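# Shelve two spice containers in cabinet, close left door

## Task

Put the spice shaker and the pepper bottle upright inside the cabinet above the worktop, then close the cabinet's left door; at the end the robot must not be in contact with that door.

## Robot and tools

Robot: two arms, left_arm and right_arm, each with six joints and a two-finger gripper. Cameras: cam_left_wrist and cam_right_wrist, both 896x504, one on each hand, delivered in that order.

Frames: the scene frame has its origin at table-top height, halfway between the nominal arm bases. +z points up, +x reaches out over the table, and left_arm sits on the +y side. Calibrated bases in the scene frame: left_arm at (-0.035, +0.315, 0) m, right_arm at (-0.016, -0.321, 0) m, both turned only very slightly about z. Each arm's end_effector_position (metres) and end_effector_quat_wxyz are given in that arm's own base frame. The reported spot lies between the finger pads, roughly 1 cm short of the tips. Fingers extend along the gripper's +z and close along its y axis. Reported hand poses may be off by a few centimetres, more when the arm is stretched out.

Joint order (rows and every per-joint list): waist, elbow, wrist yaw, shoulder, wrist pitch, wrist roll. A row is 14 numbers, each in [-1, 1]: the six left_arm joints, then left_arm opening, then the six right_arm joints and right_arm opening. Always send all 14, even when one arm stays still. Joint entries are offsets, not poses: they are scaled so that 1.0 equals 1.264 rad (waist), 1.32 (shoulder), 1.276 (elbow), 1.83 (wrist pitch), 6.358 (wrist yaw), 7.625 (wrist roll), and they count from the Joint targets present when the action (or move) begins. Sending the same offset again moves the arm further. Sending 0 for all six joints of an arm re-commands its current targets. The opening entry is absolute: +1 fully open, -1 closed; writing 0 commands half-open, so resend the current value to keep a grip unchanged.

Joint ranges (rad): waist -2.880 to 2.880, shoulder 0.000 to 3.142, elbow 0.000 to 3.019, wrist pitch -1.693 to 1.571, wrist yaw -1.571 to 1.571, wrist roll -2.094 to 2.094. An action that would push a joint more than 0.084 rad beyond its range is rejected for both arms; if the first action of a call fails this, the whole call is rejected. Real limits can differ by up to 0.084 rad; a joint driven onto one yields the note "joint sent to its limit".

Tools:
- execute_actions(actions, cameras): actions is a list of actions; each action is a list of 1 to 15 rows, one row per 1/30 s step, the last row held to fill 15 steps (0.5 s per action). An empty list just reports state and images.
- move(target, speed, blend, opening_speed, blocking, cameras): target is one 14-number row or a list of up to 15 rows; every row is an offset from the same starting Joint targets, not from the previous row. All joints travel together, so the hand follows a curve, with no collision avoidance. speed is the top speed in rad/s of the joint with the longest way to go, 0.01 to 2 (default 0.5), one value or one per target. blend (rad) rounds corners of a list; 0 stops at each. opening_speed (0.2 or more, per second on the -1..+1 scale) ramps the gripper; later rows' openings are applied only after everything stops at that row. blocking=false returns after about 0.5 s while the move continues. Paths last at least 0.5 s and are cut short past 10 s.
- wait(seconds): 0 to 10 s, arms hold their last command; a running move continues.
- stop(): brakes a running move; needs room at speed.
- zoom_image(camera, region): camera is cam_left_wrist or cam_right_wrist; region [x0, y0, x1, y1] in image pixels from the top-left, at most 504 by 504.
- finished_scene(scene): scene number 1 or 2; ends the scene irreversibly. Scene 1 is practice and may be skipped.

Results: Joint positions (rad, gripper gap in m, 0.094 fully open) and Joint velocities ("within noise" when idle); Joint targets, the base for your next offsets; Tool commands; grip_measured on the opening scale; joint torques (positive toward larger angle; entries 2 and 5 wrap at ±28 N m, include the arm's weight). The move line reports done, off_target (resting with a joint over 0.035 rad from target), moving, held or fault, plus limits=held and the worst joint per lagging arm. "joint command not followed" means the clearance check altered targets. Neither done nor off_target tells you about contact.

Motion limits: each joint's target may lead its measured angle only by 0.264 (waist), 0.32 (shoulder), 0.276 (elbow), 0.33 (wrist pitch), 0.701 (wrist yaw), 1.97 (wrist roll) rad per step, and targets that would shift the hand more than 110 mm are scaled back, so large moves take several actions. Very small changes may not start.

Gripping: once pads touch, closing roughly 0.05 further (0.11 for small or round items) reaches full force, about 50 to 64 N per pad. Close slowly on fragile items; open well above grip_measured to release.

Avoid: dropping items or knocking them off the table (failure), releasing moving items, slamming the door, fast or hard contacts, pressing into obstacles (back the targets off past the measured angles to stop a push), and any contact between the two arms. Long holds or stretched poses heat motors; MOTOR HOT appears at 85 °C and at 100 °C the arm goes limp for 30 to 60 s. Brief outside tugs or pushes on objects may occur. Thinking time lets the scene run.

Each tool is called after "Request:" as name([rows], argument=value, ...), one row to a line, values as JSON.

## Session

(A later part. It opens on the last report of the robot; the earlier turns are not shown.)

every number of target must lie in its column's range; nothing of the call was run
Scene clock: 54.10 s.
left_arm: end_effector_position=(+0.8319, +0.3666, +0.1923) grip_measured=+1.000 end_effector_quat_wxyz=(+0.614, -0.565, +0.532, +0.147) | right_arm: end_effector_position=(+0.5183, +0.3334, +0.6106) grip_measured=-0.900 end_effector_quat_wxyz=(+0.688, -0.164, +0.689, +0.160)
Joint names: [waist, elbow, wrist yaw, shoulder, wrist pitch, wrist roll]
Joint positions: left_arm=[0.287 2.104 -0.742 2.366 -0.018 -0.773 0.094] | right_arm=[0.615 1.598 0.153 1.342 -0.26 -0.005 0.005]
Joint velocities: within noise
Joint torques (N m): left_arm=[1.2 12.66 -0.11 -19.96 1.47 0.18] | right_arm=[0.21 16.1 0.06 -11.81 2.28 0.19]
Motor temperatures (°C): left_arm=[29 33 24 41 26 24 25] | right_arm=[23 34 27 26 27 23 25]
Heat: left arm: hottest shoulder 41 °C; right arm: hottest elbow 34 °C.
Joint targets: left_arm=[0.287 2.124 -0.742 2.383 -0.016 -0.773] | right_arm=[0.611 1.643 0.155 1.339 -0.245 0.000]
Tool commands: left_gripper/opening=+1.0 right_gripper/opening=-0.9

Request:
move(target=[0, 0, 0, 0, 0, 0, 1, -0.6139, -1.0, -0.0244, -0.1129, 0.478, 0, 1], speed=0.8, cameras=["cam_right_wrist"])

Scene clock: 56.60 s.
left_arm: end_effector_position=(+0.8319, +0.3666, +0.1923) grip_measured=+1.000 end_effector_quat_wxyz=(+0.614, -0.565, +0.532, +0.147) | right_arm: end_effector_position=(+0.4402, -0.0691, +0.1700) grip_measured=+0.997 end_effector_quat_wxyz=(+0.621, +0.059, +0.780, -0.051)
Joint names: [waist, elbow, wrist yaw, shoulder, wrist pitch, wrist roll]
Joint positions: left_arm=[0.287 2.104 -0.742 2.366 -0.018 -0.773 0.094] | right_arm=[-0.153 0.369 0.004 1.205 0.611 -0.005 0.094]
Joint velocities: within noise
Joint torques (N m): left_arm=[1.32 12.67 -0.11 -19.84 1.46 0.18] | right_arm=[-0.85 8.81 -0.16 -6.77 2.51 0.18]
Motor temperatures (°C): left_arm=[29 33 24 42 26 24 25] | right_arm=[23 34 27 26 27 23 25]
Heat: left arm: hottest shoulder 42 °C; right arm: hottest elbow 34 °C.
Joint targets: left_arm=[0.287 2.124 -0.742 2.383 -0.016 -0.773] | right_arm=[-0.165 0.367 0.000 1.190 0.630 0.000]
move: done
camera_calibration:
cam_right_wrist: T_world_to_cam=[[-0.181925, -0.973186, 0.140756, -0.0221581], [-0.830005, 0.0752257, -0.552659, 0.484343], [0.527252, -0.217371, -0.821435, 0.0190741], [0, 0, 0, 1]] pos_world=[0.387919, -0.0538528, 0.286464]
Images, in order (width x height): cam_right_wrist 896x504.

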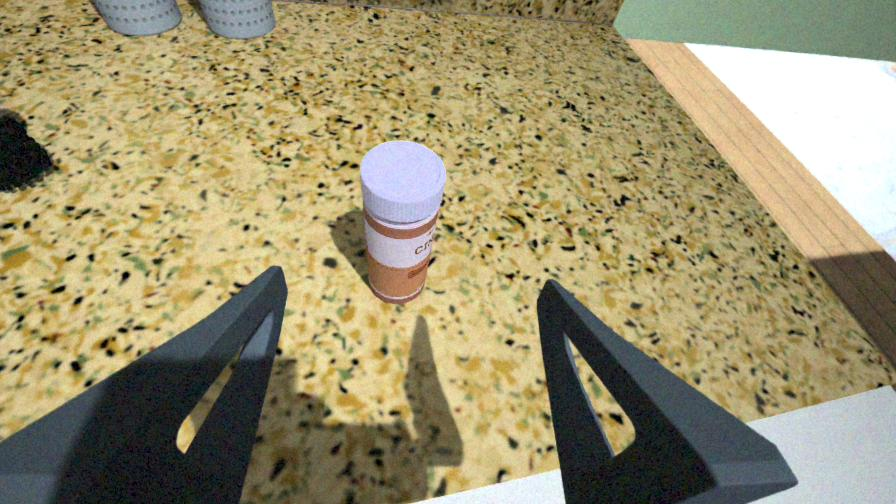

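Request:
zoom_image(camera="cam_right_wrist", region=[320, 120, 480, 320])

Request:
zoom_image(camera="cam_right_wrist", region=[0, 60, 120, 220])

Scaled by 2.520 from the camera's 896x504 image, which has a finer 1280x720 frame.

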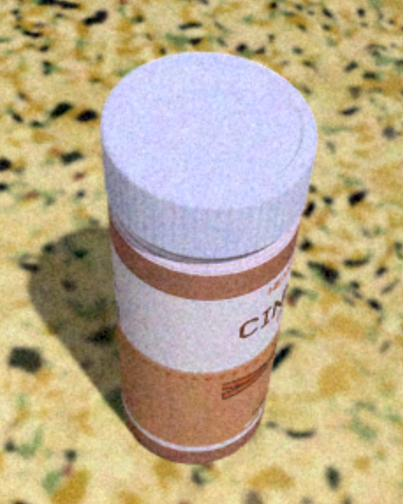

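Scaled by 3.150 from the camera's 896x504 image, which has a finer 1280x720 frame.

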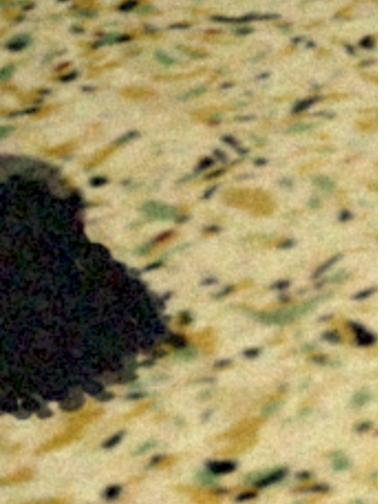

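Request:
move(target=[0, 0, 0, 0, 0, 0, 1, 0.0316, -0.0384, 0, 0.3909, 0.3087, 0, 1], speed=0.6, cameras=["cam_right_wrist"])

Scene clock: 59.50 s.
left_arm: end_effector_position=(+0.8319, +0.3666, +0.1923) grip_measured=+1.000 end_effector_quat_wxyz=(+0.614, -0.565, +0.532, +0.147) | right_arm: end_effector_position=(+0.4480, -0.0642, +0.0757) grip_measured=+0.997 end_effector_quat_wxyz=(+0.633, +0.053, +0.771, -0.047)
Joint names: [waist, elbow, wrist yaw, shoulder, wrist pitch, wrist roll]
Joint positions: left_arm=[0.287 2.104 -0.742 2.366 -0.018 -0.773 0.094] | right_arm=[-0.14 0.322 0.004 1.693 1.176 -0.005 0.094]
Joint velocities: within noise
Joint torques (N m): left_arm=[1.14 12.66 -0.12 -19.78 1.47 0.18] | right_arm=[1.26 3.89 -0.16 -7.12 2.52 0.16]
Motor temperatures (°C): left_arm=[29 33 24 42 26 24 25] | right_arm=[23 34 27 26 27 23 25]
Heat: left arm: hottest shoulder 42 °C; right arm: hottest elbow 34 °C.
Joint targets: left_arm=[0.287 2.124 -0.742 2.383 -0.016 -0.773] | right_arm=[-0.126 0.318 0.000 1.707 1.195 0.000]
move: done
camera_calibration:
cam_right_wrist: T_world_to_cam=[[-0.172996, -0.974953, 0.139781, -0.00672843], [-0.814508, 0.0618221, -0.576849, 0.432365], [0.553759, -0.213645, -0.804802, -0.0743334], [0, 0, 0, 1]] pos_world=[0.392164, -0.0491706, 0.190526]
Images, in order (width x height): cam_right_wrist 896x504.

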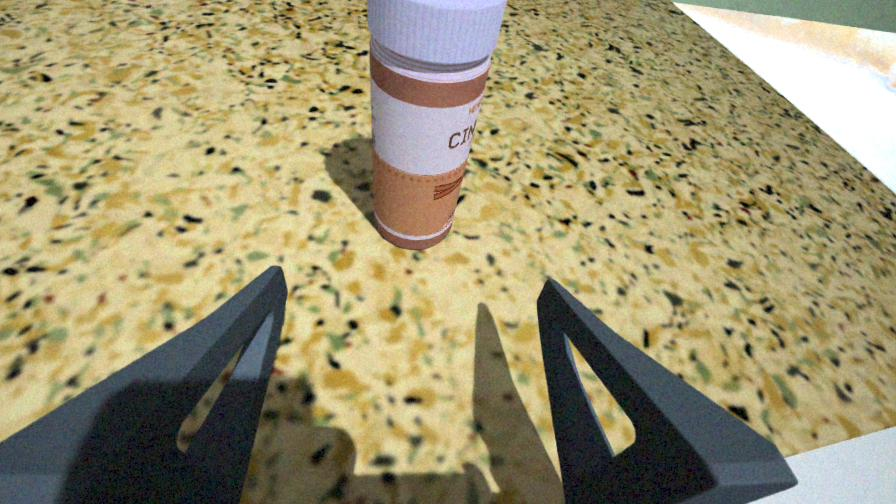

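Request:
move(target=[0, 0, 0, 0, 0, 0, 1, 0, 0.2908, 0, 0.0992, -0.1137, 0, 1], speed=0.35, cameras=["cam_right_wrist"])

Scene clock: 61.53 s.
left_arm: end_effector_position=(+0.8319, +0.3666, +0.1923) grip_measured=+1.000 end_effector_quat_wxyz=(+0.614, -0.565, +0.532, +0.147) | right_arm: end_effector_position=(+0.5688, -0.0812, +0.0894) grip_measured=+0.997 end_effector_quat_wxyz=(+0.644, +0.053, +0.762, -0.048)
Joint names: [waist, elbow, wrist yaw, shoulder, wrist pitch, wrist roll]
Joint positions: left_arm=[0.287 2.104 -0.742 2.366 -0.018 -0.773 0.094] | right_arm=[-0.14 0.655 0.004 1.818 0.995 -0.005 0.094]
Joint velocities: within noise
Joint torques (N m): left_arm=[1.38 12.66 -0.11 -19.78 1.47 0.16] | right_arm=[1.32 9.39 -0.13 -11.75 1.47 0.15]
Motor temperatures (°C): left_arm=[29 33 24 42 26 24 25] | right_arm=[23 34 27 26 27 23 25]
Heat: left arm: hottest shoulder 42 °C; right arm: hottest elbow 34 °C.
Joint targets: left_arm=[0.287 2.124 -0.742 2.383 -0.016 -0.773] | right_arm=[-0.126 0.689 0.000 1.837 0.987 0.000]
move: done
camera_calibration:
cam_right_wrist: T_world_to_cam=[[-0.176888, -0.974405, 0.138731, -0.00199387], [-0.798064, 0.0595044, -0.599627, 0.532242], [0.576025, -0.216783, -0.788163, -0.148248], [0, 0, 0, 1]] pos_world=[0.509805, -0.0657513, 0.20258]
Images, in order (width x height): cam_right_wrist 896x504.

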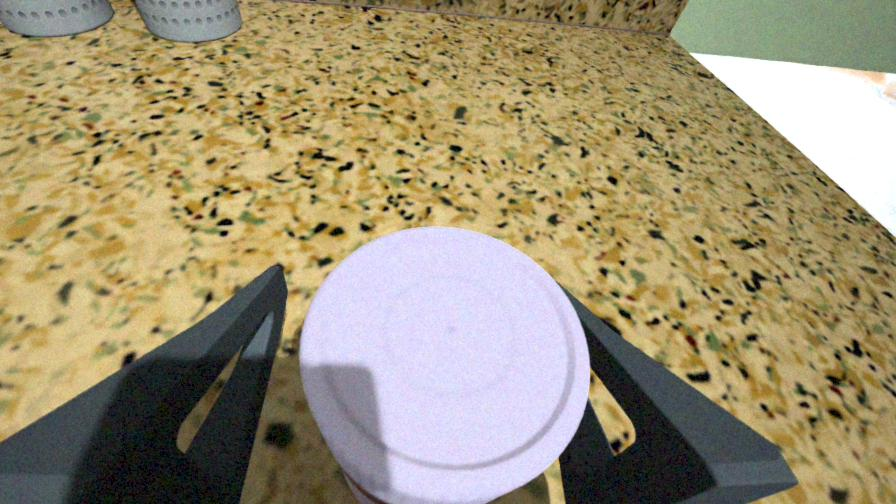

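Request:
move(target=[0, 0, 0, 0, 0, 0, 1, 0, 0, 0.0047, 0.034, 0, 0, 1], speed=0.3, cameras=["cam_right_wrist"])

Scene clock: 63.10 s.
left_arm: end_effector_position=(+0.8319, +0.3666, +0.1923) grip_measured=+1.000 end_effector_quat_wxyz=(+0.614, -0.565, +0.532, +0.147) | right_arm: end_effector_position=(+0.5657, -0.0846, +0.0632) grip_measured=+0.997 end_effector_quat_wxyz=(+0.625, +0.061, +0.777, -0.056)
Joint names: [waist, elbow, wrist yaw, shoulder, wrist pitch, wrist roll]
Joint positions: left_arm=[0.287 2.104 -0.742 2.366 -0.018 -0.773 0.094] | right_arm=[-0.14 0.655 0.026 1.865 0.995 -0.005 0.094]
Joint velocities: within noise
Joint torques (N m): left_arm=[1.03 12.62 -0.11 -19.9 1.42 0.18] | right_arm=[1.26 8.79 0.11 -11.34 1.63 0.13]
Motor temperatures (°C): left_arm=[29 33 24 42 26 24 25] | right_arm=[23 33 27 26 27 23 25]
Heat: left arm: hottest shoulder 42 °C; right arm: hottest elbow 33 °C.
Joint targets: left_arm=[0.287 2.124 -0.742 2.383 -0.016 -0.773] | right_arm=[-0.125 0.689 0.030 1.882 0.987 0.000]
move: done
camera_calibration:
cam_right_wrist: T_world_to_cam=[[-0.191586, -0.970666, 0.145269, 0.00607302], [-0.824287, 0.0787864, -0.560664, 0.52825], [0.532772, -0.227159, -0.815201, -0.142485], [0, 0, 0, 1]] pos_world=[0.512505, -0.0680907, 0.179134]
Images, in order (width x height): cam_right_wrist 896x504.

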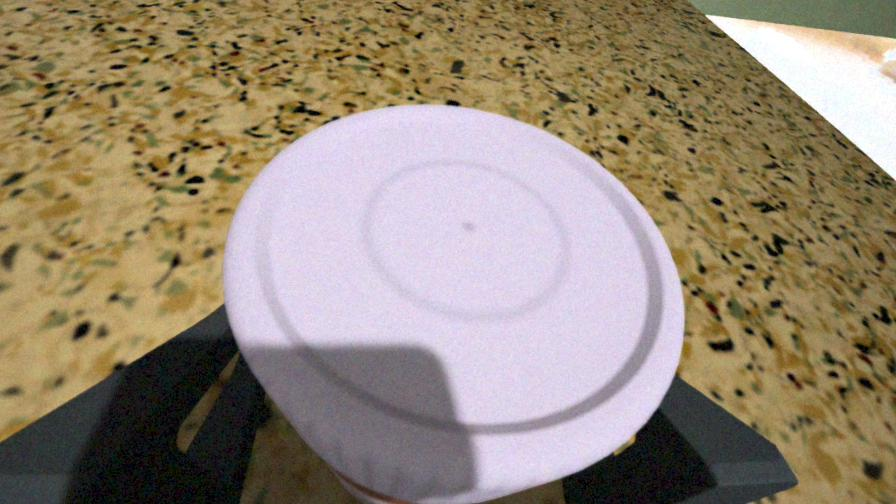

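Request:
move(target=[0, 0, 0, 0, 0, 0, 1, 0, 0, 0, 0, 0, 0, 0.1], speed=0.3, opening_speed=0.8, cameras=["cam_right_wrist"])

Scene clock: 65.00 s.
left_arm: end_effector_position=(+0.8319, +0.3666, +0.1923) grip_measured=+1.000 end_effector_quat_wxyz=(+0.614, -0.565, +0.532, +0.147) | right_arm: end_effector_position=(+0.5657, -0.0846, +0.0632) grip_measured=+0.104 end_effector_quat_wxyz=(+0.625, +0.061, +0.777, -0.056)
Joint names: [waist, elbow, wrist yaw, shoulder, wrist pitch, wrist roll]
Joint positions: left_arm=[0.287 2.104 -0.742 2.366 -0.018 -0.773 0.094] | right_arm=[-0.14 0.655 0.026 1.865 0.995 -0.005 0.052]
Joint velocities: within noise
Joint torques (N m): left_arm=[1.2 12.66 -0.11 -19.84 1.47 0.18] | right_arm=[1.67 8.85 0.13 -11.52 1.61 0.22]
Motor temperatures (°C): left_arm=[29 33 24 43 26 24 25] | right_arm=[23 33 27 26 27 23 25]
Heat: left arm: hottest shoulder 43 °C; right arm: hottest elbow 33 °C.
Joint targets: left_arm=[0.287 2.124 -0.742 2.383 -0.016 -0.773] | right_arm=[-0.125 0.689 0.030 1.882 0.987 0.000]
move: done
camera_calibration:
cam_right_wrist: T_world_to_cam=[[-0.191586, -0.970666, 0.145269, 0.00607302], [-0.824287, 0.0787864, -0.560664, 0.52825], [0.532772, -0.227159, -0.815201, -0.142485], [0, 0, 0, 1]] pos_world=[0.512505, -0.0680907, 0.179134]
Images, in order (width x height): cam_right_wrist 896x504.

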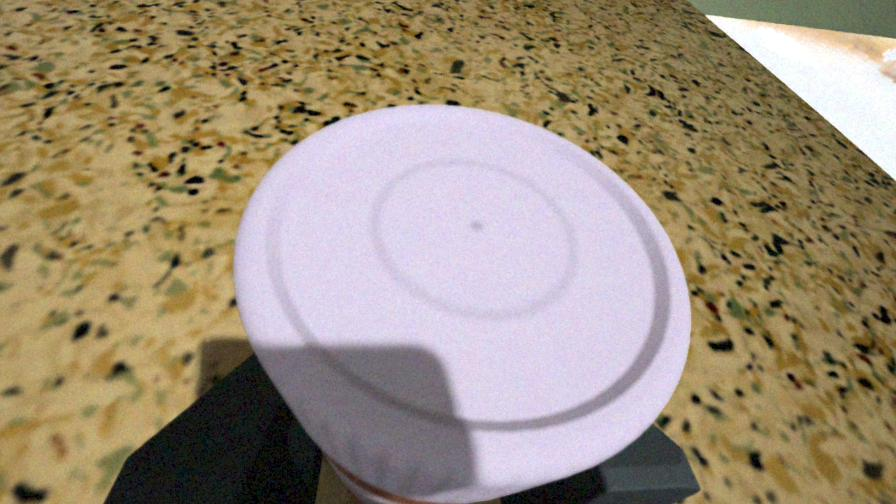

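Request:
move(target=[0, 0, 0, 0, 0, 0, 1, 0, 0, 0, 0, 0, 0, -0.1], speed=0.3, opening_speed=0.4, cameras=["cam_right_wrist"])

Scene clock: 65.97 s.
left_arm: end_effector_position=(+0.8319, +0.3666, +0.1923) grip_measured=+1.000 end_effector_quat_wxyz=(+0.614, -0.565, +0.532, +0.147) | right_arm: end_effector_position=(+0.5658, -0.0837, +0.0632) grip_measured=-0.097 end_effector_quat_wxyz=(+0.625, +0.060, +0.777, -0.055)
Joint names: [waist, elbow, wrist yaw, shoulder, wrist pitch, wrist roll]
Joint positions: left_arm=[0.287 2.104 -0.742 2.366 -0.018 -0.773 0.094] | right_arm=[-0.138 0.655 0.026 1.865 0.995 -0.005 0.042]
Joint velocities: within noise
Joint torques (N m): left_arm=[1.26 12.63 -0.11 -19.96 1.48 0.17] | right_arm=[1.2 8.66 0.12 -11.81 1.43 0.1]
Motor temperatures (°C): left_arm=[29 33 24 43 26 24 25] | right_arm=[23 33 27 26 27 23 25]
Heat: left arm: hottest shoulder 43 °C; right arm: hottest elbow 33 °C.
Joint targets: left_arm=[0.287 2.124 -0.742 2.383 -0.016 -0.773] | right_arm=[-0.125 0.689 0.030 1.882 0.987 0.000]
move: done
camera_calibration:
cam_right_wrist: T_world_to_cam=[[-0.190105, -0.970957, 0.145269, 0.00607302], [-0.824406, 0.0775285, -0.560664, 0.52825], [0.533118, -0.226346, -0.815201, -0.142485], [0, 0, 0, 1]] pos_world=[0.512608, -0.0673086, 0.179134]
Images, in order (width x height): cam_right_wrist 896x504.

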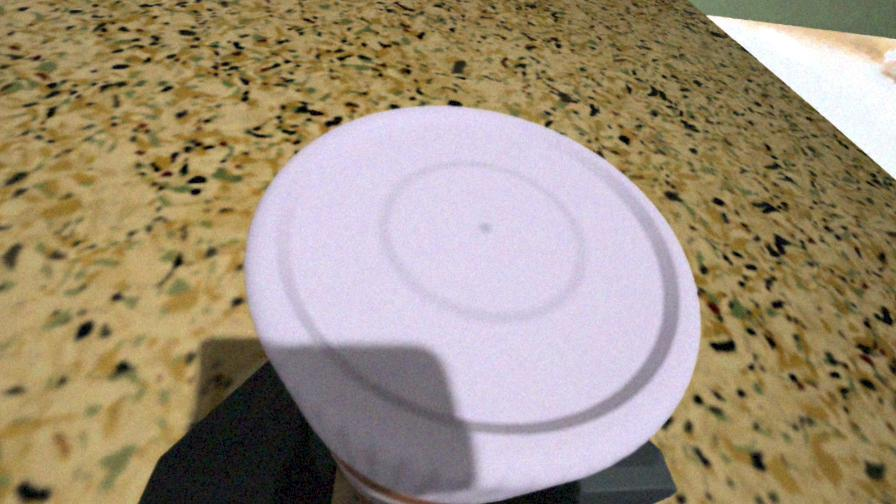

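Request:
move(target=[0, 0, 0, 0, 0, 0, 1, 0, 0, 0, 0, 0, 0, -0.25], speed=0.3, opening_speed=0.3, cameras=["cam_right_wrist"])

Scene clock: 66.80 s.
left_arm: end_effector_position=(+0.8319, +0.3666, +0.1923) grip_measured=+1.000 end_effector_quat_wxyz=(+0.614, -0.565, +0.532, +0.147) | right_arm: end_effector_position=(+0.5658, -0.0837, +0.0632) grip_measured=-0.145 end_effector_quat_wxyz=(+0.625, +0.060, +0.777, -0.055)
Joint names: [waist, elbow, wrist yaw, shoulder, wrist pitch, wrist roll]
Joint positions: left_arm=[0.287 2.104 -0.742 2.366 -0.018 -0.773 0.094] | right_arm=[-0.138 0.655 0.026 1.865 0.995 -0.005 0.04]
Joint velocities: within noise
Joint torques (N m): left_arm=[1.08 12.67 -0.11 -19.96 1.51 0.17] | right_arm=[0.56 8.94 0.1 -11.34 1.59 0.17]
Motor temperatures (°C): left_arm=[29 34 24 43 26 24 25] | right_arm=[23 33 27 26 27 23 25]
Heat: left arm: hottest shoulder 43 °C; right arm: hottest elbow 33 °C.
Joint targets: left_arm=[0.287 2.124 -0.742 2.383 -0.016 -0.773] | right_arm=[-0.125 0.689 0.030 1.882 0.987 0.000]
move: done
camera_calibration:
cam_right_wrist: T_world_to_cam=[[-0.190105, -0.970957, 0.145269, 0.00607302], [-0.824406, 0.0775285, -0.560664, 0.52825], [0.533118, -0.226346, -0.815201, -0.142485], [0, 0, 0, 1]] pos_world=[0.512608, -0.0673086, 0.179134]
Images, in order (width x height): cam_right_wrist 896x504.

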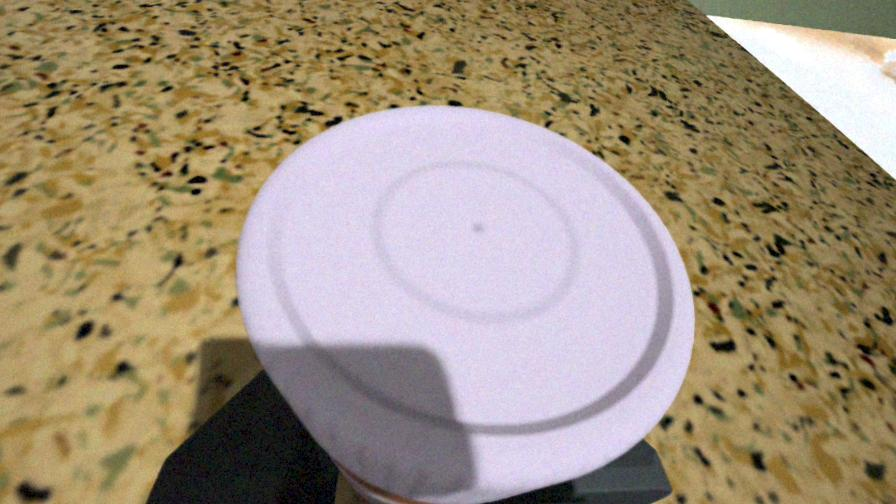

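Request:
move(target=[0, 0, 0, 0, 0, 0, 1, 0, 0.0752, -0.0047, -0.5636, -0.4434, 0, -0.25], speed=0.5, cameras=["cam_right_wrist"])

Scene clock: 71.63 s.
left_arm: end_effector_position=(+0.8319, +0.3666, +0.1923) grip_measured=+1.000 end_effector_quat_wxyz=(+0.614, -0.565, +0.532, +0.147) | right_arm: end_effector_position=(+0.5105, -0.0720, +0.2858) grip_measured=-0.145 end_effector_quat_wxyz=(+0.613, +0.054, +0.787, -0.045)
Joint names: [waist, elbow, wrist yaw, shoulder, wrist pitch, wrist roll]
Joint positions: left_arm=[0.287 2.104 -0.742 2.366 -0.018 -0.773 0.094] | right_arm=[-0.138 0.724 0.004 1.15 0.18 -0.005 0.04]
Joint velocities: within noise
Joint torques (N m): left_arm=[1.08 12.67 -0.12 -19.9 1.43 0.18] | right_arm=[0.85 17.02 -0.18 -8.35 1.69 0.19]
Motor temperatures (°C): left_arm=[29 34 24 43 26 24 25] | right_arm=[23 33 27 26 27 23 25]
Heat: left arm: hottest shoulder 43 °C; right arm: hottest elbow 33 °C.
Joint targets: left_arm=[0.287 2.124 -0.742 2.383 -0.016 -0.773] | right_arm=[-0.125 0.785 0.000 1.138 0.175 0.000]
move: off_target (right_arm); right_arm: the elbow is farthest, 0.061 rad from its target
camera_calibration:
cam_right_wrist: T_world_to_cam=[[-0.164016, -0.976271, 0.141399, -0.0380402], [-0.842764, 0.0641797, -0.534444, 0.60741], [0.512687, -0.206823, -0.833292, 0.0880421], [0, 0, 0, 1]] pos_world=[0.460526, -0.0579118, 0.403371]
Images, in order (width x height): cam_right_wrist 896x504.

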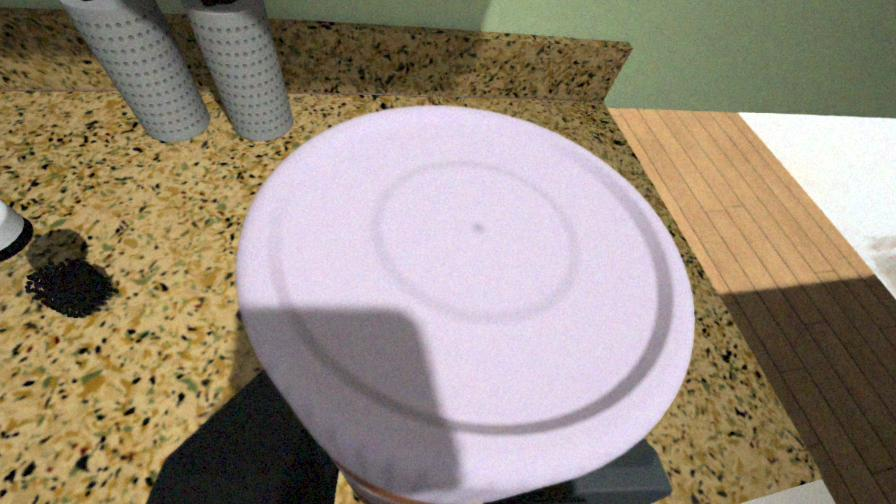

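Request:
move(target=[0, 0, 0, 0, 0, 0, 1, 0.2658, 0.7484, 0, 0.0864, -0.4579, 0, -0.25], speed=0.6, cameras=["cam_right_wrist"])

Scene clock: 74.47 s.
left_arm: end_effector_position=(+0.8319, +0.3666, +0.1923) grip_measured=+1.000 end_effector_quat_wxyz=(+0.614, -0.565, +0.532, +0.147) | right_arm: end_effector_position=(+0.5389, +0.1085, +0.6195) grip_measured=-0.145 end_effector_quat_wxyz=(+0.622, -0.079, +0.776, +0.060)
Joint names: [waist, elbow, wrist yaw, shoulder, wrist pitch, wrist roll]
Joint positions: left_arm=[0.287 2.104 -0.742 2.366 -0.018 -0.773 0.094] | right_arm=[0.2 1.681 0.002 1.242 -0.659 -0.005 0.04]
Joint velocities: within noise
Joint torques (N m): left_arm=[1.14 12.67 -0.12 -20.07 1.46 0.16] | right_arm=[1.08 16.91 -0.11 -7.59 1.59 0.2]
Motor temperatures (°C): left_arm=[29 34 24 43 26 24 25] | right_arm=[23 34 27 26 27 23 25]
Heat: left arm: hottest shoulder 43 °C; right arm: hottest elbow 34 °C.
Joint targets: left_arm=[0.287 2.124 -0.742 2.383 -0.016 -0.773] | right_arm=[0.211 1.740 0.000 1.253 -0.663 0.000]
move: off_target (right_arm); right_arm: the elbow is farthest, 0.059 rad from its target
camera_calibration:
cam_right_wrist: T_world_to_cam=[[0.166711, -0.975967, 0.140341, -0.0819369], [-0.801579, -0.217033, -0.557107, 0.820557], [0.574176, -0.0196187, -0.818497, 0.326323], [0, 0, 0, 1]] pos_world=[0.484034, 0.104522, 0.735731]
Images, in order (width x height): cam_right_wrist 896x504.

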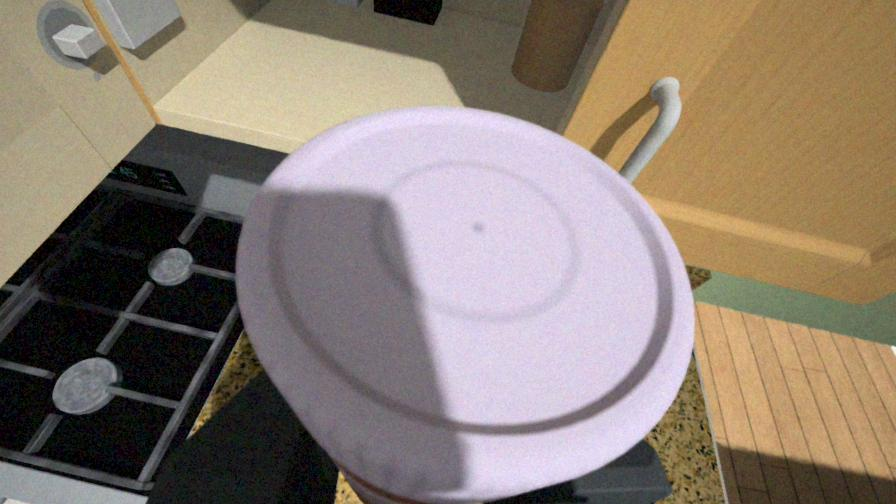

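Request:
zoom_image(camera="cam_right_wrist", region=[0, 0, 400, 225])

Scaled by 1.260 from the camera's 896x504 image, which has a finer 1280x720 frame.

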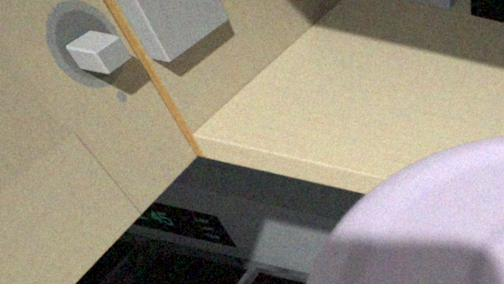

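Request:
move(target=[0, 0, 0, 0, 0, 0, 1, 0.1152, 0.3338, 0, 0.3053, -0.012, 0, -0.25], speed=0.5, cameras=["cam_right_wrist"])

Scene clock: 76.77 s.
left_arm: end_effector_position=(+0.8319, +0.3666, +0.1923) grip_measured=+1.000 end_effector_quat_wxyz=(+0.614, -0.565, +0.532, +0.147) | right_arm: end_effector_position=(+0.6612, +0.2393, +0.6121) grip_measured=-0.145 end_effector_quat_wxyz=(+0.612, -0.137, +0.772, +0.105)
Joint names: [waist, elbow, wrist yaw, shoulder, wrist pitch, wrist roll]
Joint positions: left_arm=[0.287 2.104 -0.742 2.366 -0.018 -0.773 0.094] | right_arm=[0.348 2.101 0.002 1.651 -0.682 -0.005 0.04]
Joint velocities: within noise
Joint torques (N m): left_arm=[1.26 12.66 -0.11 -19.96 1.47 0.15] | right_arm=[0.67 17.33 -0.07 -15.27 1.91 0.15]
Motor temperatures (°C): left_arm=[29 34 24 44 26 24 25] | right_arm=[23 34 27 26 27 23 25]
Heat: left arm: hottest shoulder 44 °C; right arm: hottest elbow 34 °C.
Joint targets: left_arm=[0.287 2.124 -0.742 2.383 -0.016 -0.773] | right_arm=[0.356 2.166 0.000 1.655 -0.685 0.000]
move: off_target (right_arm); right_arm: the elbow is farthest, 0.065 rad from its target
camera_calibration:
cam_right_wrist: T_world_to_cam=[[0.311135, -0.939918, 0.140532, -0.0778856], [-0.766926, -0.33565, -0.546958, 0.94204], [0.561265, 0.0623999, -0.82528, 0.245679], [0, 0, 0, 1]] pos_world=[0.608817, 0.227659, 0.728956]
Images, in order (width x height): cam_right_wrist 896x504.

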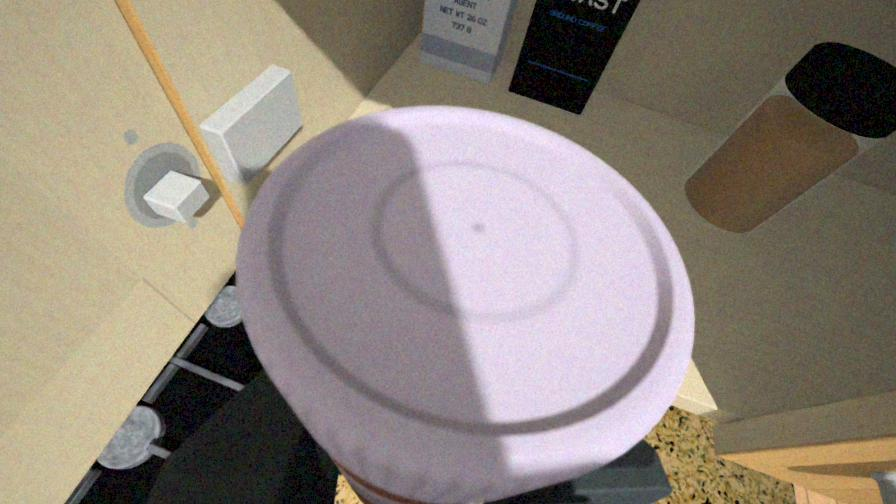

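Request:
zoom_image(camera="cam_right_wrist", region=[640, 300, 896, 504])

Scaled by 1.969 from the camera's 896x504 image, which has a finer 1280x720 frame.

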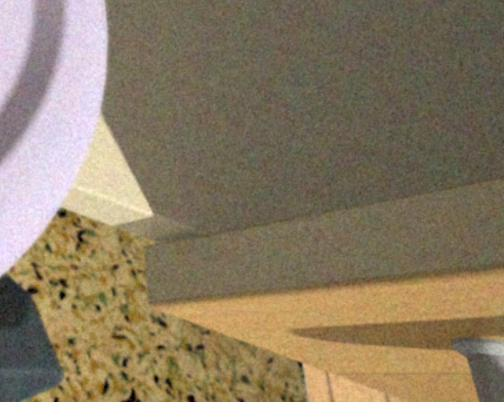

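Request:
move(target=[0, 0, 0, 0, 0, 0, 1, 0, 0.4169, 0, 0.2765, -0.0842, 0, -0.25], speed=0.4, cameras=["cam_right_wrist"])

Scene clock: 80.03 s.
left_arm: end_effector_position=(+0.8319, +0.3666, +0.1923) grip_measured=+1.000 end_effector_quat_wxyz=(+0.614, -0.565, +0.532, +0.147) | right_arm: end_effector_position=(+0.7449, +0.2697, +0.6210) grip_measured=-0.145 end_effector_quat_wxyz=(+0.623, -0.136, +0.763, +0.107)
Joint names: [waist, elbow, wrist yaw, shoulder, wrist pitch, wrist roll]
Joint positions: left_arm=[0.287 2.104 -0.742 2.366 -0.018 -0.773 0.094] | right_arm=[0.348 2.636 0.002 2.005 -0.834 -0.005 0.04]
Joint velocities: within noise
Joint torques (N m): left_arm=[1.2 12.68 -0.11 -19.78 1.51 0.16] | right_arm=[1.14 16.13 -0.1 -19.08 1.78 0.2]
Motor temperatures (°C): left_arm=[29 34 24 44 26 24 25] | right_arm=[23 35 27 26 27 23 26]
Heat: left arm: hottest shoulder 44 °C; right arm: hottest elbow 35 °C.
Joint targets: left_arm=[0.287 2.124 -0.742 2.383 -0.016 -0.773] | right_arm=[0.356 2.698 0.000 2.020 -0.839 0.000]
move: off_target (right_arm); right_arm: the elbow is farthest, 0.062 rad from its target
camera_calibration:
cam_right_wrist: T_world_to_cam=[[0.307367, -0.941286, 0.139665, -0.0728972], [-0.751898, -0.330193, -0.570633, 1.02332], [0.583246, 0.0703802, -0.809241, 0.17564], [0, 0, 0, 1]] pos_world=[0.689398, 0.256915, 0.736258]
Images, in order (width x height): cam_right_wrist 896x504.

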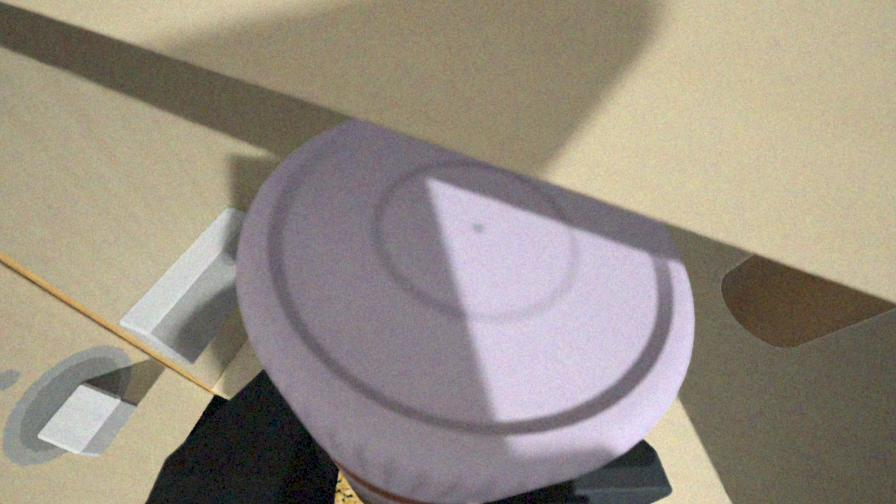

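Request:
zoom_image(camera="cam_right_wrist", region=[200, 40, 600, 265])

Request:
zoom_image(camera="cam_right_wrist", region=[0, 0, 300, 200])

Scaled by 1.260 from the camera's 896x504 image, which has a finer 1280x720 frame.

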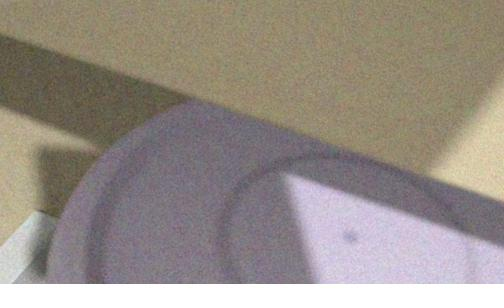

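Scaled by 1.680 from the camera's 896x504 image, which has a finer 1280x720 frame.

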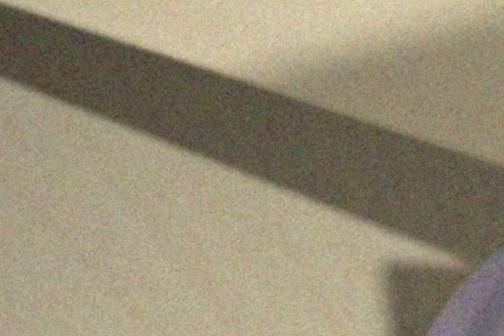

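Request:
move(target=[0, 0, 0, 0, 0, 0, 1, 0, -0.12, 0, -0.0356, 0.0366, 0, -0.25], speed=0.15, cameras=["cam_right_wrist"])

Scene clock: 82.57 s.
left_arm: end_effector_position=(+0.8319, +0.3666, +0.1923) grip_measured=+1.000 end_effector_quat_wxyz=(+0.614, -0.565, +0.532, +0.147) | right_arm: end_effector_position=(+0.7461, +0.2708, +0.6124) grip_measured=-0.145 end_effector_quat_wxyz=(+0.623, -0.136, +0.763, +0.108)
Joint names: [waist, elbow, wrist yaw, shoulder, wrist pitch, wrist roll]
Joint positions: left_arm=[0.287 2.104 -0.742 2.366 -0.018 -0.773 0.094] | right_arm=[0.349 2.559 0.002 1.977 -0.784 -0.005 0.04]
Joint velocities: within noise
Joint torques (N m): left_arm=[1.32 12.67 -0.11 -19.9 1.44 0.17] | right_arm=[1.38 9.36 -0.09 -20.31 2.51 0.14]
Motor temperatures (°C): left_arm=[29 35 24 44 26 24 25] | right_arm=[23 35 26 26 27 23 26]
Heat: left arm: hottest shoulder 44 °C; right arm: hottest elbow 35 °C.
Joint targets: left_arm=[0.287 2.124 -0.742 2.383 -0.016 -0.773] | right_arm=[0.356 2.545 0.000 1.973 -0.772 0.000]
move: done
camera_calibration:
cam_right_wrist: T_world_to_cam=[[0.307835, -0.941142, 0.139603, -0.0714041], [-0.750621, -0.330394, -0.572195, 1.0198], [0.584641, 0.0713527, -0.808148, 0.165945], [0, 0, 0, 1]] pos_world=[0.690448, 0.257895, 0.727602]
Images, in order (width x height): cam_right_wrist 896x504.

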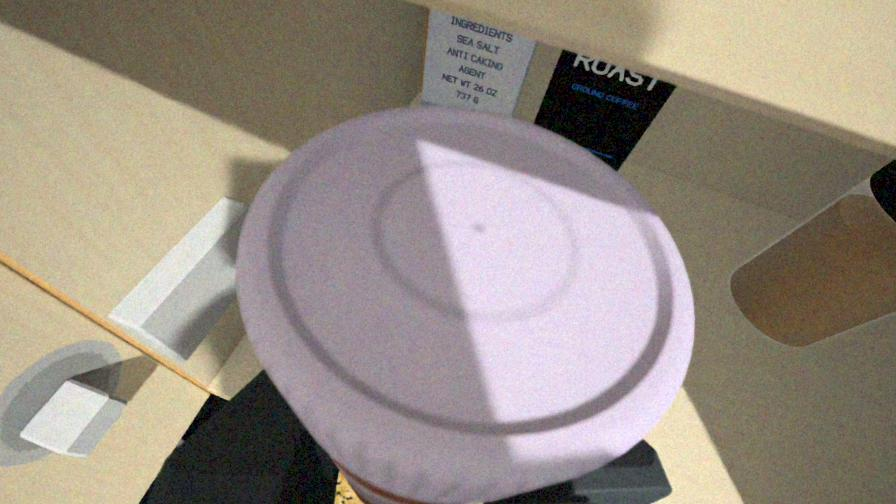

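Request:
move(target=[0, 0, 0, 0, 0, 0, 1, 0, -0.0619, 0, -0.0223, 0.0199, 0, -0.25], speed=0.12, cameras=["cam_right_wrist"])

Scene clock: 84.67 s.
left_arm: end_effector_position=(+0.8319, +0.3666, +0.1923) grip_measured=+1.000 end_effector_quat_wxyz=(+0.614, -0.565, +0.532, +0.147) | right_arm: end_effector_position=(+0.7449, +0.2721, +0.6002) grip_measured=-0.145 end_effector_quat_wxyz=(+0.619, -0.138, +0.766, +0.108)
Joint names: [waist, elbow, wrist yaw, shoulder, wrist pitch, wrist roll]
Joint positions: left_arm=[0.287 2.104 -0.742 2.366 -0.018 -0.773 0.094] | right_arm=[0.351 2.48 0.001 1.946 -0.747 -0.005 0.04]
Joint velocities: within noise
Joint torques (N m): left_arm=[1.14 12.64 -0.1 -19.96 1.46 0.17] | right_arm=[0.38 9.44 -0.11 -20.07 2.28 0.19]
Motor temperatures (°C): left_arm=[29 35 24 44 26 24 25] | right_arm=[23 35 26 27 27 23 26]
Heat: left arm: hottest shoulder 44 °C; right arm: hottest elbow 35 °C.
Joint targets: left_arm=[0.287 2.124 -0.742 2.383 -0.016 -0.773] | right_arm=[0.356 2.466 0.000 1.944 -0.736 0.000]
move: done
camera_calibration:
cam_right_wrist: T_world_to_cam=[[0.311891, -0.939774, 0.139819, -0.0716166], [-0.756072, -0.33461, -0.562487, 1.01171], [0.575395, 0.069721, -0.814898, 0.168068], [0, 0, 0, 1]] pos_world=[0.690555, 0.259507, 0.716044]
Images, in order (width x height): cam_right_wrist 896x504.

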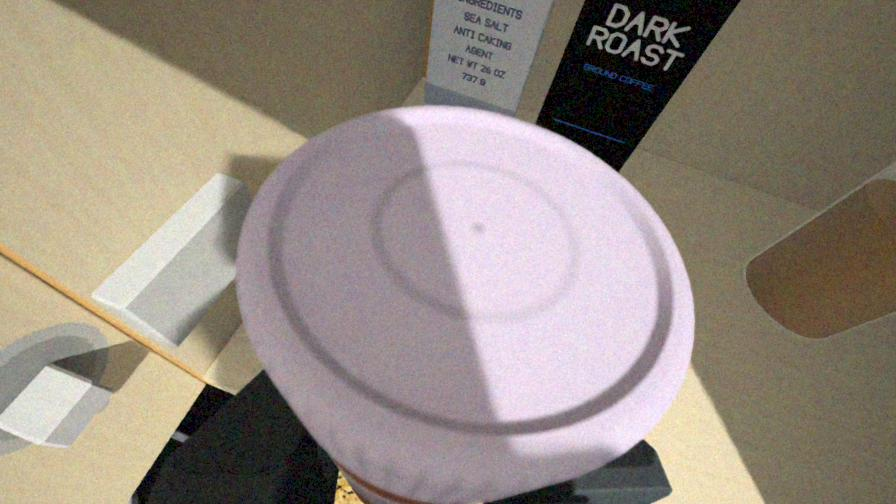

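Request:
move(target=[0, 0, 0, 0, 0, 0, 1, 0, -0.0261, 0, -0.0093, 0.0115, 0, -0.25], speed=0.12, cameras=[])

Scene clock: 85.87 s.
left_arm: end_effector_position=(+0.8319, +0.3666, +0.1923) grip_measured=+1.000 end_effector_quat_wxyz=(+0.614, -0.565, +0.532, +0.147) | right_arm: end_effector_position=(+0.7478, +0.2734, +0.5819) grip_measured=-0.145 end_effector_quat_wxyz=(+0.609, -0.139, +0.774, +0.106)
Joint names: [waist, elbow, wrist yaw, shoulder, wrist pitch, wrist roll]
Joint positions: left_arm=[0.287 2.104 -0.742 2.366 -0.018 -0.773 0.094] | right_arm=[0.351 2.427 0.001 1.936 -0.73 -0.005 0.04]
Joint velocities: within noise
Joint torques (N m): left_arm=[1.2 12.59 -0.13 -19.96 1.47 0.18] | right_arm=[0.79 11.45 -0.03 -20.84 2.44 0.15]
Motor temperatures (°C): left_arm=[29 35 24 44 26 24 25] | right_arm=[23 35 26 27 27 23 26]
Heat: left arm: hottest shoulder 44 °C; right arm: hottest elbow 35 °C.
Joint targets: left_arm=[0.287 2.124 -0.742 2.383 -0.016 -0.773] | right_arm=[0.356 2.432 0.000 1.932 -0.714 0.000]
move: done
No camera images: "cameras" was empty.

Request:
execute_actions(actions=[], cameras=["cam_right_wrist"])

Scene clock: 86.03 s.
left_arm: end_effector_position=(+0.8319, +0.3666, +0.1923) grip_measured=+1.000 end_effector_quat_wxyz=(+0.614, -0.565, +0.532, +0.147) | right_arm: end_effector_position=(+0.7478, +0.2734, +0.5819) grip_measured=-0.145 end_effector_quat_wxyz=(+0.609, -0.139, +0.774, +0.106)
Joint names: [waist, elbow, wrist yaw, shoulder, wrist pitch, wrist roll]
Joint positions: left_arm=[0.287 2.104 -0.742 2.366 -0.018 -0.773 0.094] | right_arm=[0.351 2.427 0.001 1.936 -0.73 -0.005 0.04]
Joint velocities: left_arm=[-0.005 0.007 -0.168 -0.015 -0.017 0.007 0] | right_arm=[within noise]
Joint torques (N m): left_arm=[1.14 12.64 -0.11 -19.9 1.43 0.16] | right_arm=[0.85 11.75 -0.03 -20.72 2.55 0.13]
Motor temperatures (°C): left_arm=[29 35 24 44 26 24 25] | right_arm=[23 35 26 27 27 23 26]
Heat: left arm: hottest shoulder 44 °C; right arm: hottest elbow 35 °C.
Joint targets: left_arm=[0.287 2.124 -0.742 2.383 -0.016 -0.773] | right_arm=[0.356 2.432 0.000 1.932 -0.714 0.000]
Tool commands: left_gripper/opening=+1.0 right_gripper/opening=-0.25
camera_calibration:
cam_right_wrist: T_world_to_cam=[[0.315613, -0.938422, 0.140545, -0.0722392], [-0.769188, -0.339753, -0.541219, 1.00293], [0.555642, 0.0627102, -0.829053, 0.176327], [0, 0, 0, 1]] pos_world=[0.696265, 0.261899, 0.69914]
Images, in order (width x height): cam_right_wrist 896x504.

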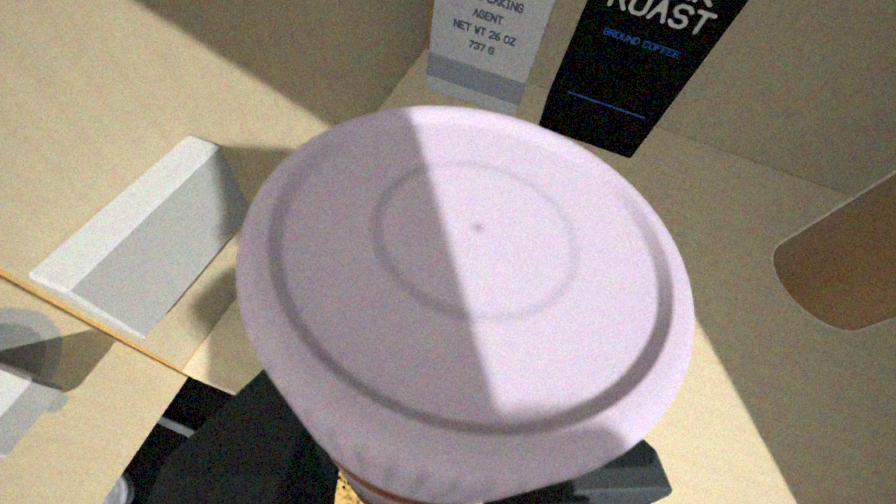

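Request:
move(target=[0, 0, 0, 0, 0, 0, 1, 0, 0, 0, 0, -0.0137, 0, -0.25], speed=0.1, cameras=["cam_right_wrist"])

Scene clock: 87.33 s.
left_arm: end_effector_position=(+0.8319, +0.3666, +0.1923) grip_measured=+1.000 end_effector_quat_wxyz=(+0.614, -0.565, +0.532, +0.147) | right_arm: end_effector_position=(+0.7476, +0.2734, +0.5808) grip_measured=-0.145 end_effector_quat_wxyz=(+0.607, -0.139, +0.775, +0.106)
Joint names: [waist, elbow, wrist yaw, shoulder, wrist pitch, wrist roll]
Joint positions: left_arm=[0.287 2.104 -0.742 2.366 -0.018 -0.773 0.094] | right_arm=[0.351 2.427 0.001 1.936 -0.735 -0.005 0.04]
Joint velocities: within noise
Joint torques (N m): left_arm=[1.32 12.66 -0.11 -19.9 1.47 0.16] | right_arm=[0.85 11.73 0 -20.84 1.72 0.18]
Motor temperatures (°C): left_arm=[29 35 24 44 26 24 25] | right_arm=[23 35 26 27 27 23 26]
Heat: left arm: hottest shoulder 44 °C; right arm: hottest elbow 35 °C.
Joint targets: left_arm=[0.287 2.124 -0.742 2.383 -0.016 -0.773] | right_arm=[0.356 2.432 0.000 1.932 -0.739 0.000]
move: done
camera_calibration:
cam_right_wrist: T_world_to_cam=[[0.316218, -0.9382, 0.140665, -0.072675], [-0.771506, -0.340603, -0.537372, 1.00184], [0.552073, 0.0614022, -0.831532, 0.180032], [0, 0, 0, 1]] pos_world=[0.696516, 0.261992, 0.698286]
Images, in order (width x height): cam_right_wrist 896x504.

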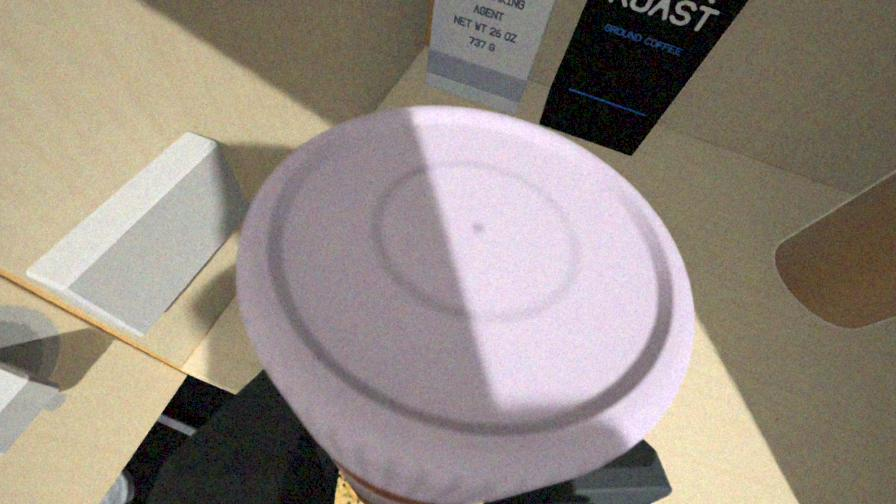

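Request:
move(target=[0, 0, 0, 0, 0, 0, 1, 0, 0, 0, 0, -0.0109, 0, -0.25], speed=0.1, cameras=[])

Scene clock: 88.33 s.
left_arm: end_effector_position=(+0.8319, +0.3666, +0.1923) grip_measured=+1.000 end_effector_quat_wxyz=(+0.614, -0.565, +0.532, +0.147) | right_arm: end_effector_position=(+0.7464, +0.2729, +0.5760) grip_measured=-0.145 end_effector_quat_wxyz=(+0.599, -0.140, +0.781, +0.104)
Joint names: [waist, elbow, wrist yaw, shoulder, wrist pitch, wrist roll]
Joint positions: left_arm=[0.287 2.104 -0.742 2.366 -0.018 -0.773 0.094] | right_arm=[0.351 2.427 0.001 1.936 -0.755 -0.005 0.04]
Joint velocities: within noise
Joint torques (N m): left_arm=[1.08 12.63 -0.1 -19.84 1.47 0.18] | right_arm=[0.26 11.66 -0.05 -21.42 1.89 0.15]
Motor temperatures (°C): left_arm=[29 35 24 44 26 24 25] | right_arm=[23 35 26 27 27 23 26]
Heat: left arm: hottest shoulder 44 °C; right arm: hottest elbow 35 °C.
Joint targets: left_arm=[0.287 2.124 -0.742 2.383 -0.016 -0.773] | right_arm=[0.356 2.432 0.000 1.932 -0.759 0.000]
move: done
No camera images: "cameras" was empty.

Request:
move(target=[0, 0, 0, 0, 0, 0, 1, 0, 0, 0, 0.0167, 0.02, 0, -0.25], speed=0.1, cameras=["cam_right_wrist"])

Scene clock: 89.43 s.
left_arm: end_effector_position=(+0.8319, +0.3666, +0.1923) grip_measured=+1.000 end_effector_quat_wxyz=(+0.614, -0.565, +0.532, +0.147) | right_arm: end_effector_position=(+0.7469, +0.2731, +0.5781) grip_measured=-0.145 end_effector_quat_wxyz=(+0.602, -0.140, +0.779, +0.105)
Joint names: [waist, elbow, wrist yaw, shoulder, wrist pitch, wrist roll]
Joint positions: left_arm=[0.287 2.104 -0.742 2.366 -0.018 -0.773 0.094] | right_arm=[0.351 2.427 0.001 1.936 -0.746 -0.005 0.04]
Joint velocities: within noise
Joint torques (N m): left_arm=[1.26 12.67 -0.11 -19.9 1.51 0.17] | right_arm=[0.09 11.59 -0.05 -18.14 2.74 0.15]
Motor temperatures (°C): left_arm=[29 35 24 44 26 24 25] | right_arm=[23 35 26 27 27 23 26]
Heat: left arm: hottest shoulder 44 °C; right arm: hottest elbow 35 °C.
Joint targets: left_arm=[0.287 2.124 -0.742 2.383 -0.016 -0.773] | right_arm=[0.356 2.432 0.000 1.954 -0.723 0.000]
move: done
camera_calibration:
cam_right_wrist: T_world_to_cam=[[0.317731, -0.937646, 0.140953, -0.0737576], [-0.777228, -0.3427, -0.527705, 0.999048], [0.543105, 0.0581152, -0.837651, 0.189274], [0, 0, 0, 1]] pos_world=[0.697128, 0.262216, 0.696145]
Images, in order (width x height): cam_right_wrist 896x504.

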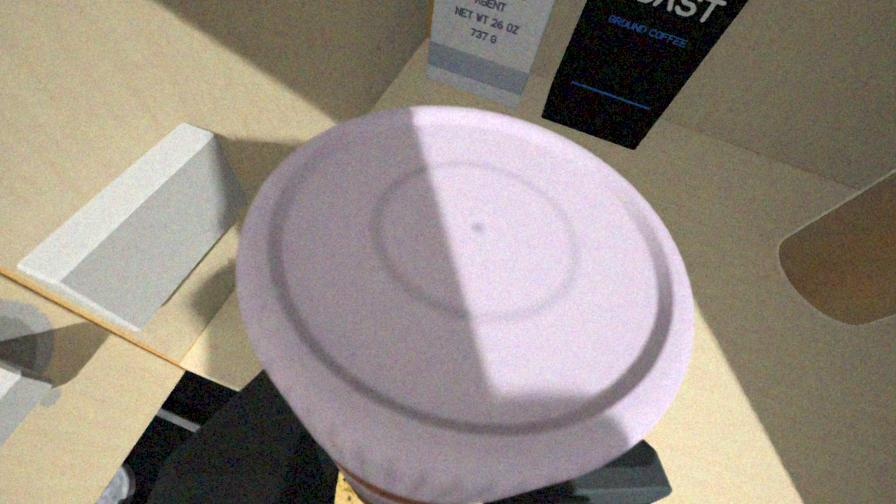

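Request:
move(target=[0, 0, 0, 0, 0, 0, 1, 0, 0, 0, 0.0152, 0.0109, 0, -0.25], speed=0.1, cameras=["cam_right_wrist"])

Scene clock: 90.57 s.
left_arm: end_effector_position=(+0.8319, +0.3666, +0.1923) grip_measured=+1.000 end_effector_quat_wxyz=(+0.614, -0.565, +0.532, +0.147) | right_arm: end_effector_position=(+0.7584, +0.2773, +0.5636) grip_measured=-0.145 end_effector_quat_wxyz=(+0.601, -0.140, +0.780, +0.105)
Joint names: [waist, elbow, wrist yaw, shoulder, wrist pitch, wrist roll]
Joint positions: left_arm=[0.287 2.104 -0.742 2.366 -0.018 -0.773 0.094] | right_arm=[0.351 2.427 0.001 1.961 -0.726 -0.005 0.04]
Joint velocities: within noise
Joint torques (N m): left_arm=[1.26 12.6 -0.11 -19.9 1.5 0.16] | right_arm=[0.15 11.78 -0.07 -20.07 2.84 0.2]
Motor temperatures (°C): left_arm=[29 35 24 44 26 24 25] | right_arm=[23 34 26 27 27 23 26]
Heat: left arm: hottest shoulder 44 °C; right arm: hottest elbow 34 °C.
Joint targets: left_arm=[0.287 2.124 -0.742 2.383 -0.016 -0.773] | right_arm=[0.356 2.432 0.000 1.974 -0.703 0.000]
move: done
camera_calibration:
cam_right_wrist: T_world_to_cam=[[0.318337, -0.937423, 0.141063, -0.0719972], [-0.779488, -0.343528, -0.523819, 1.00147], [0.5395, 0.0567937, -0.840068, 0.175115], [0, 0, 0, 1]] pos_world=[0.709078, 0.266596, 0.681853]
Images, in order (width x height): cam_right_wrist 896x504.

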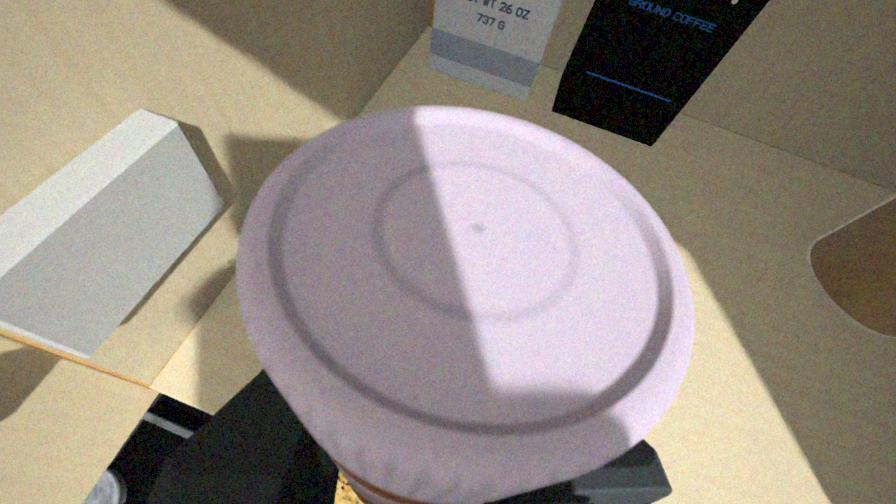

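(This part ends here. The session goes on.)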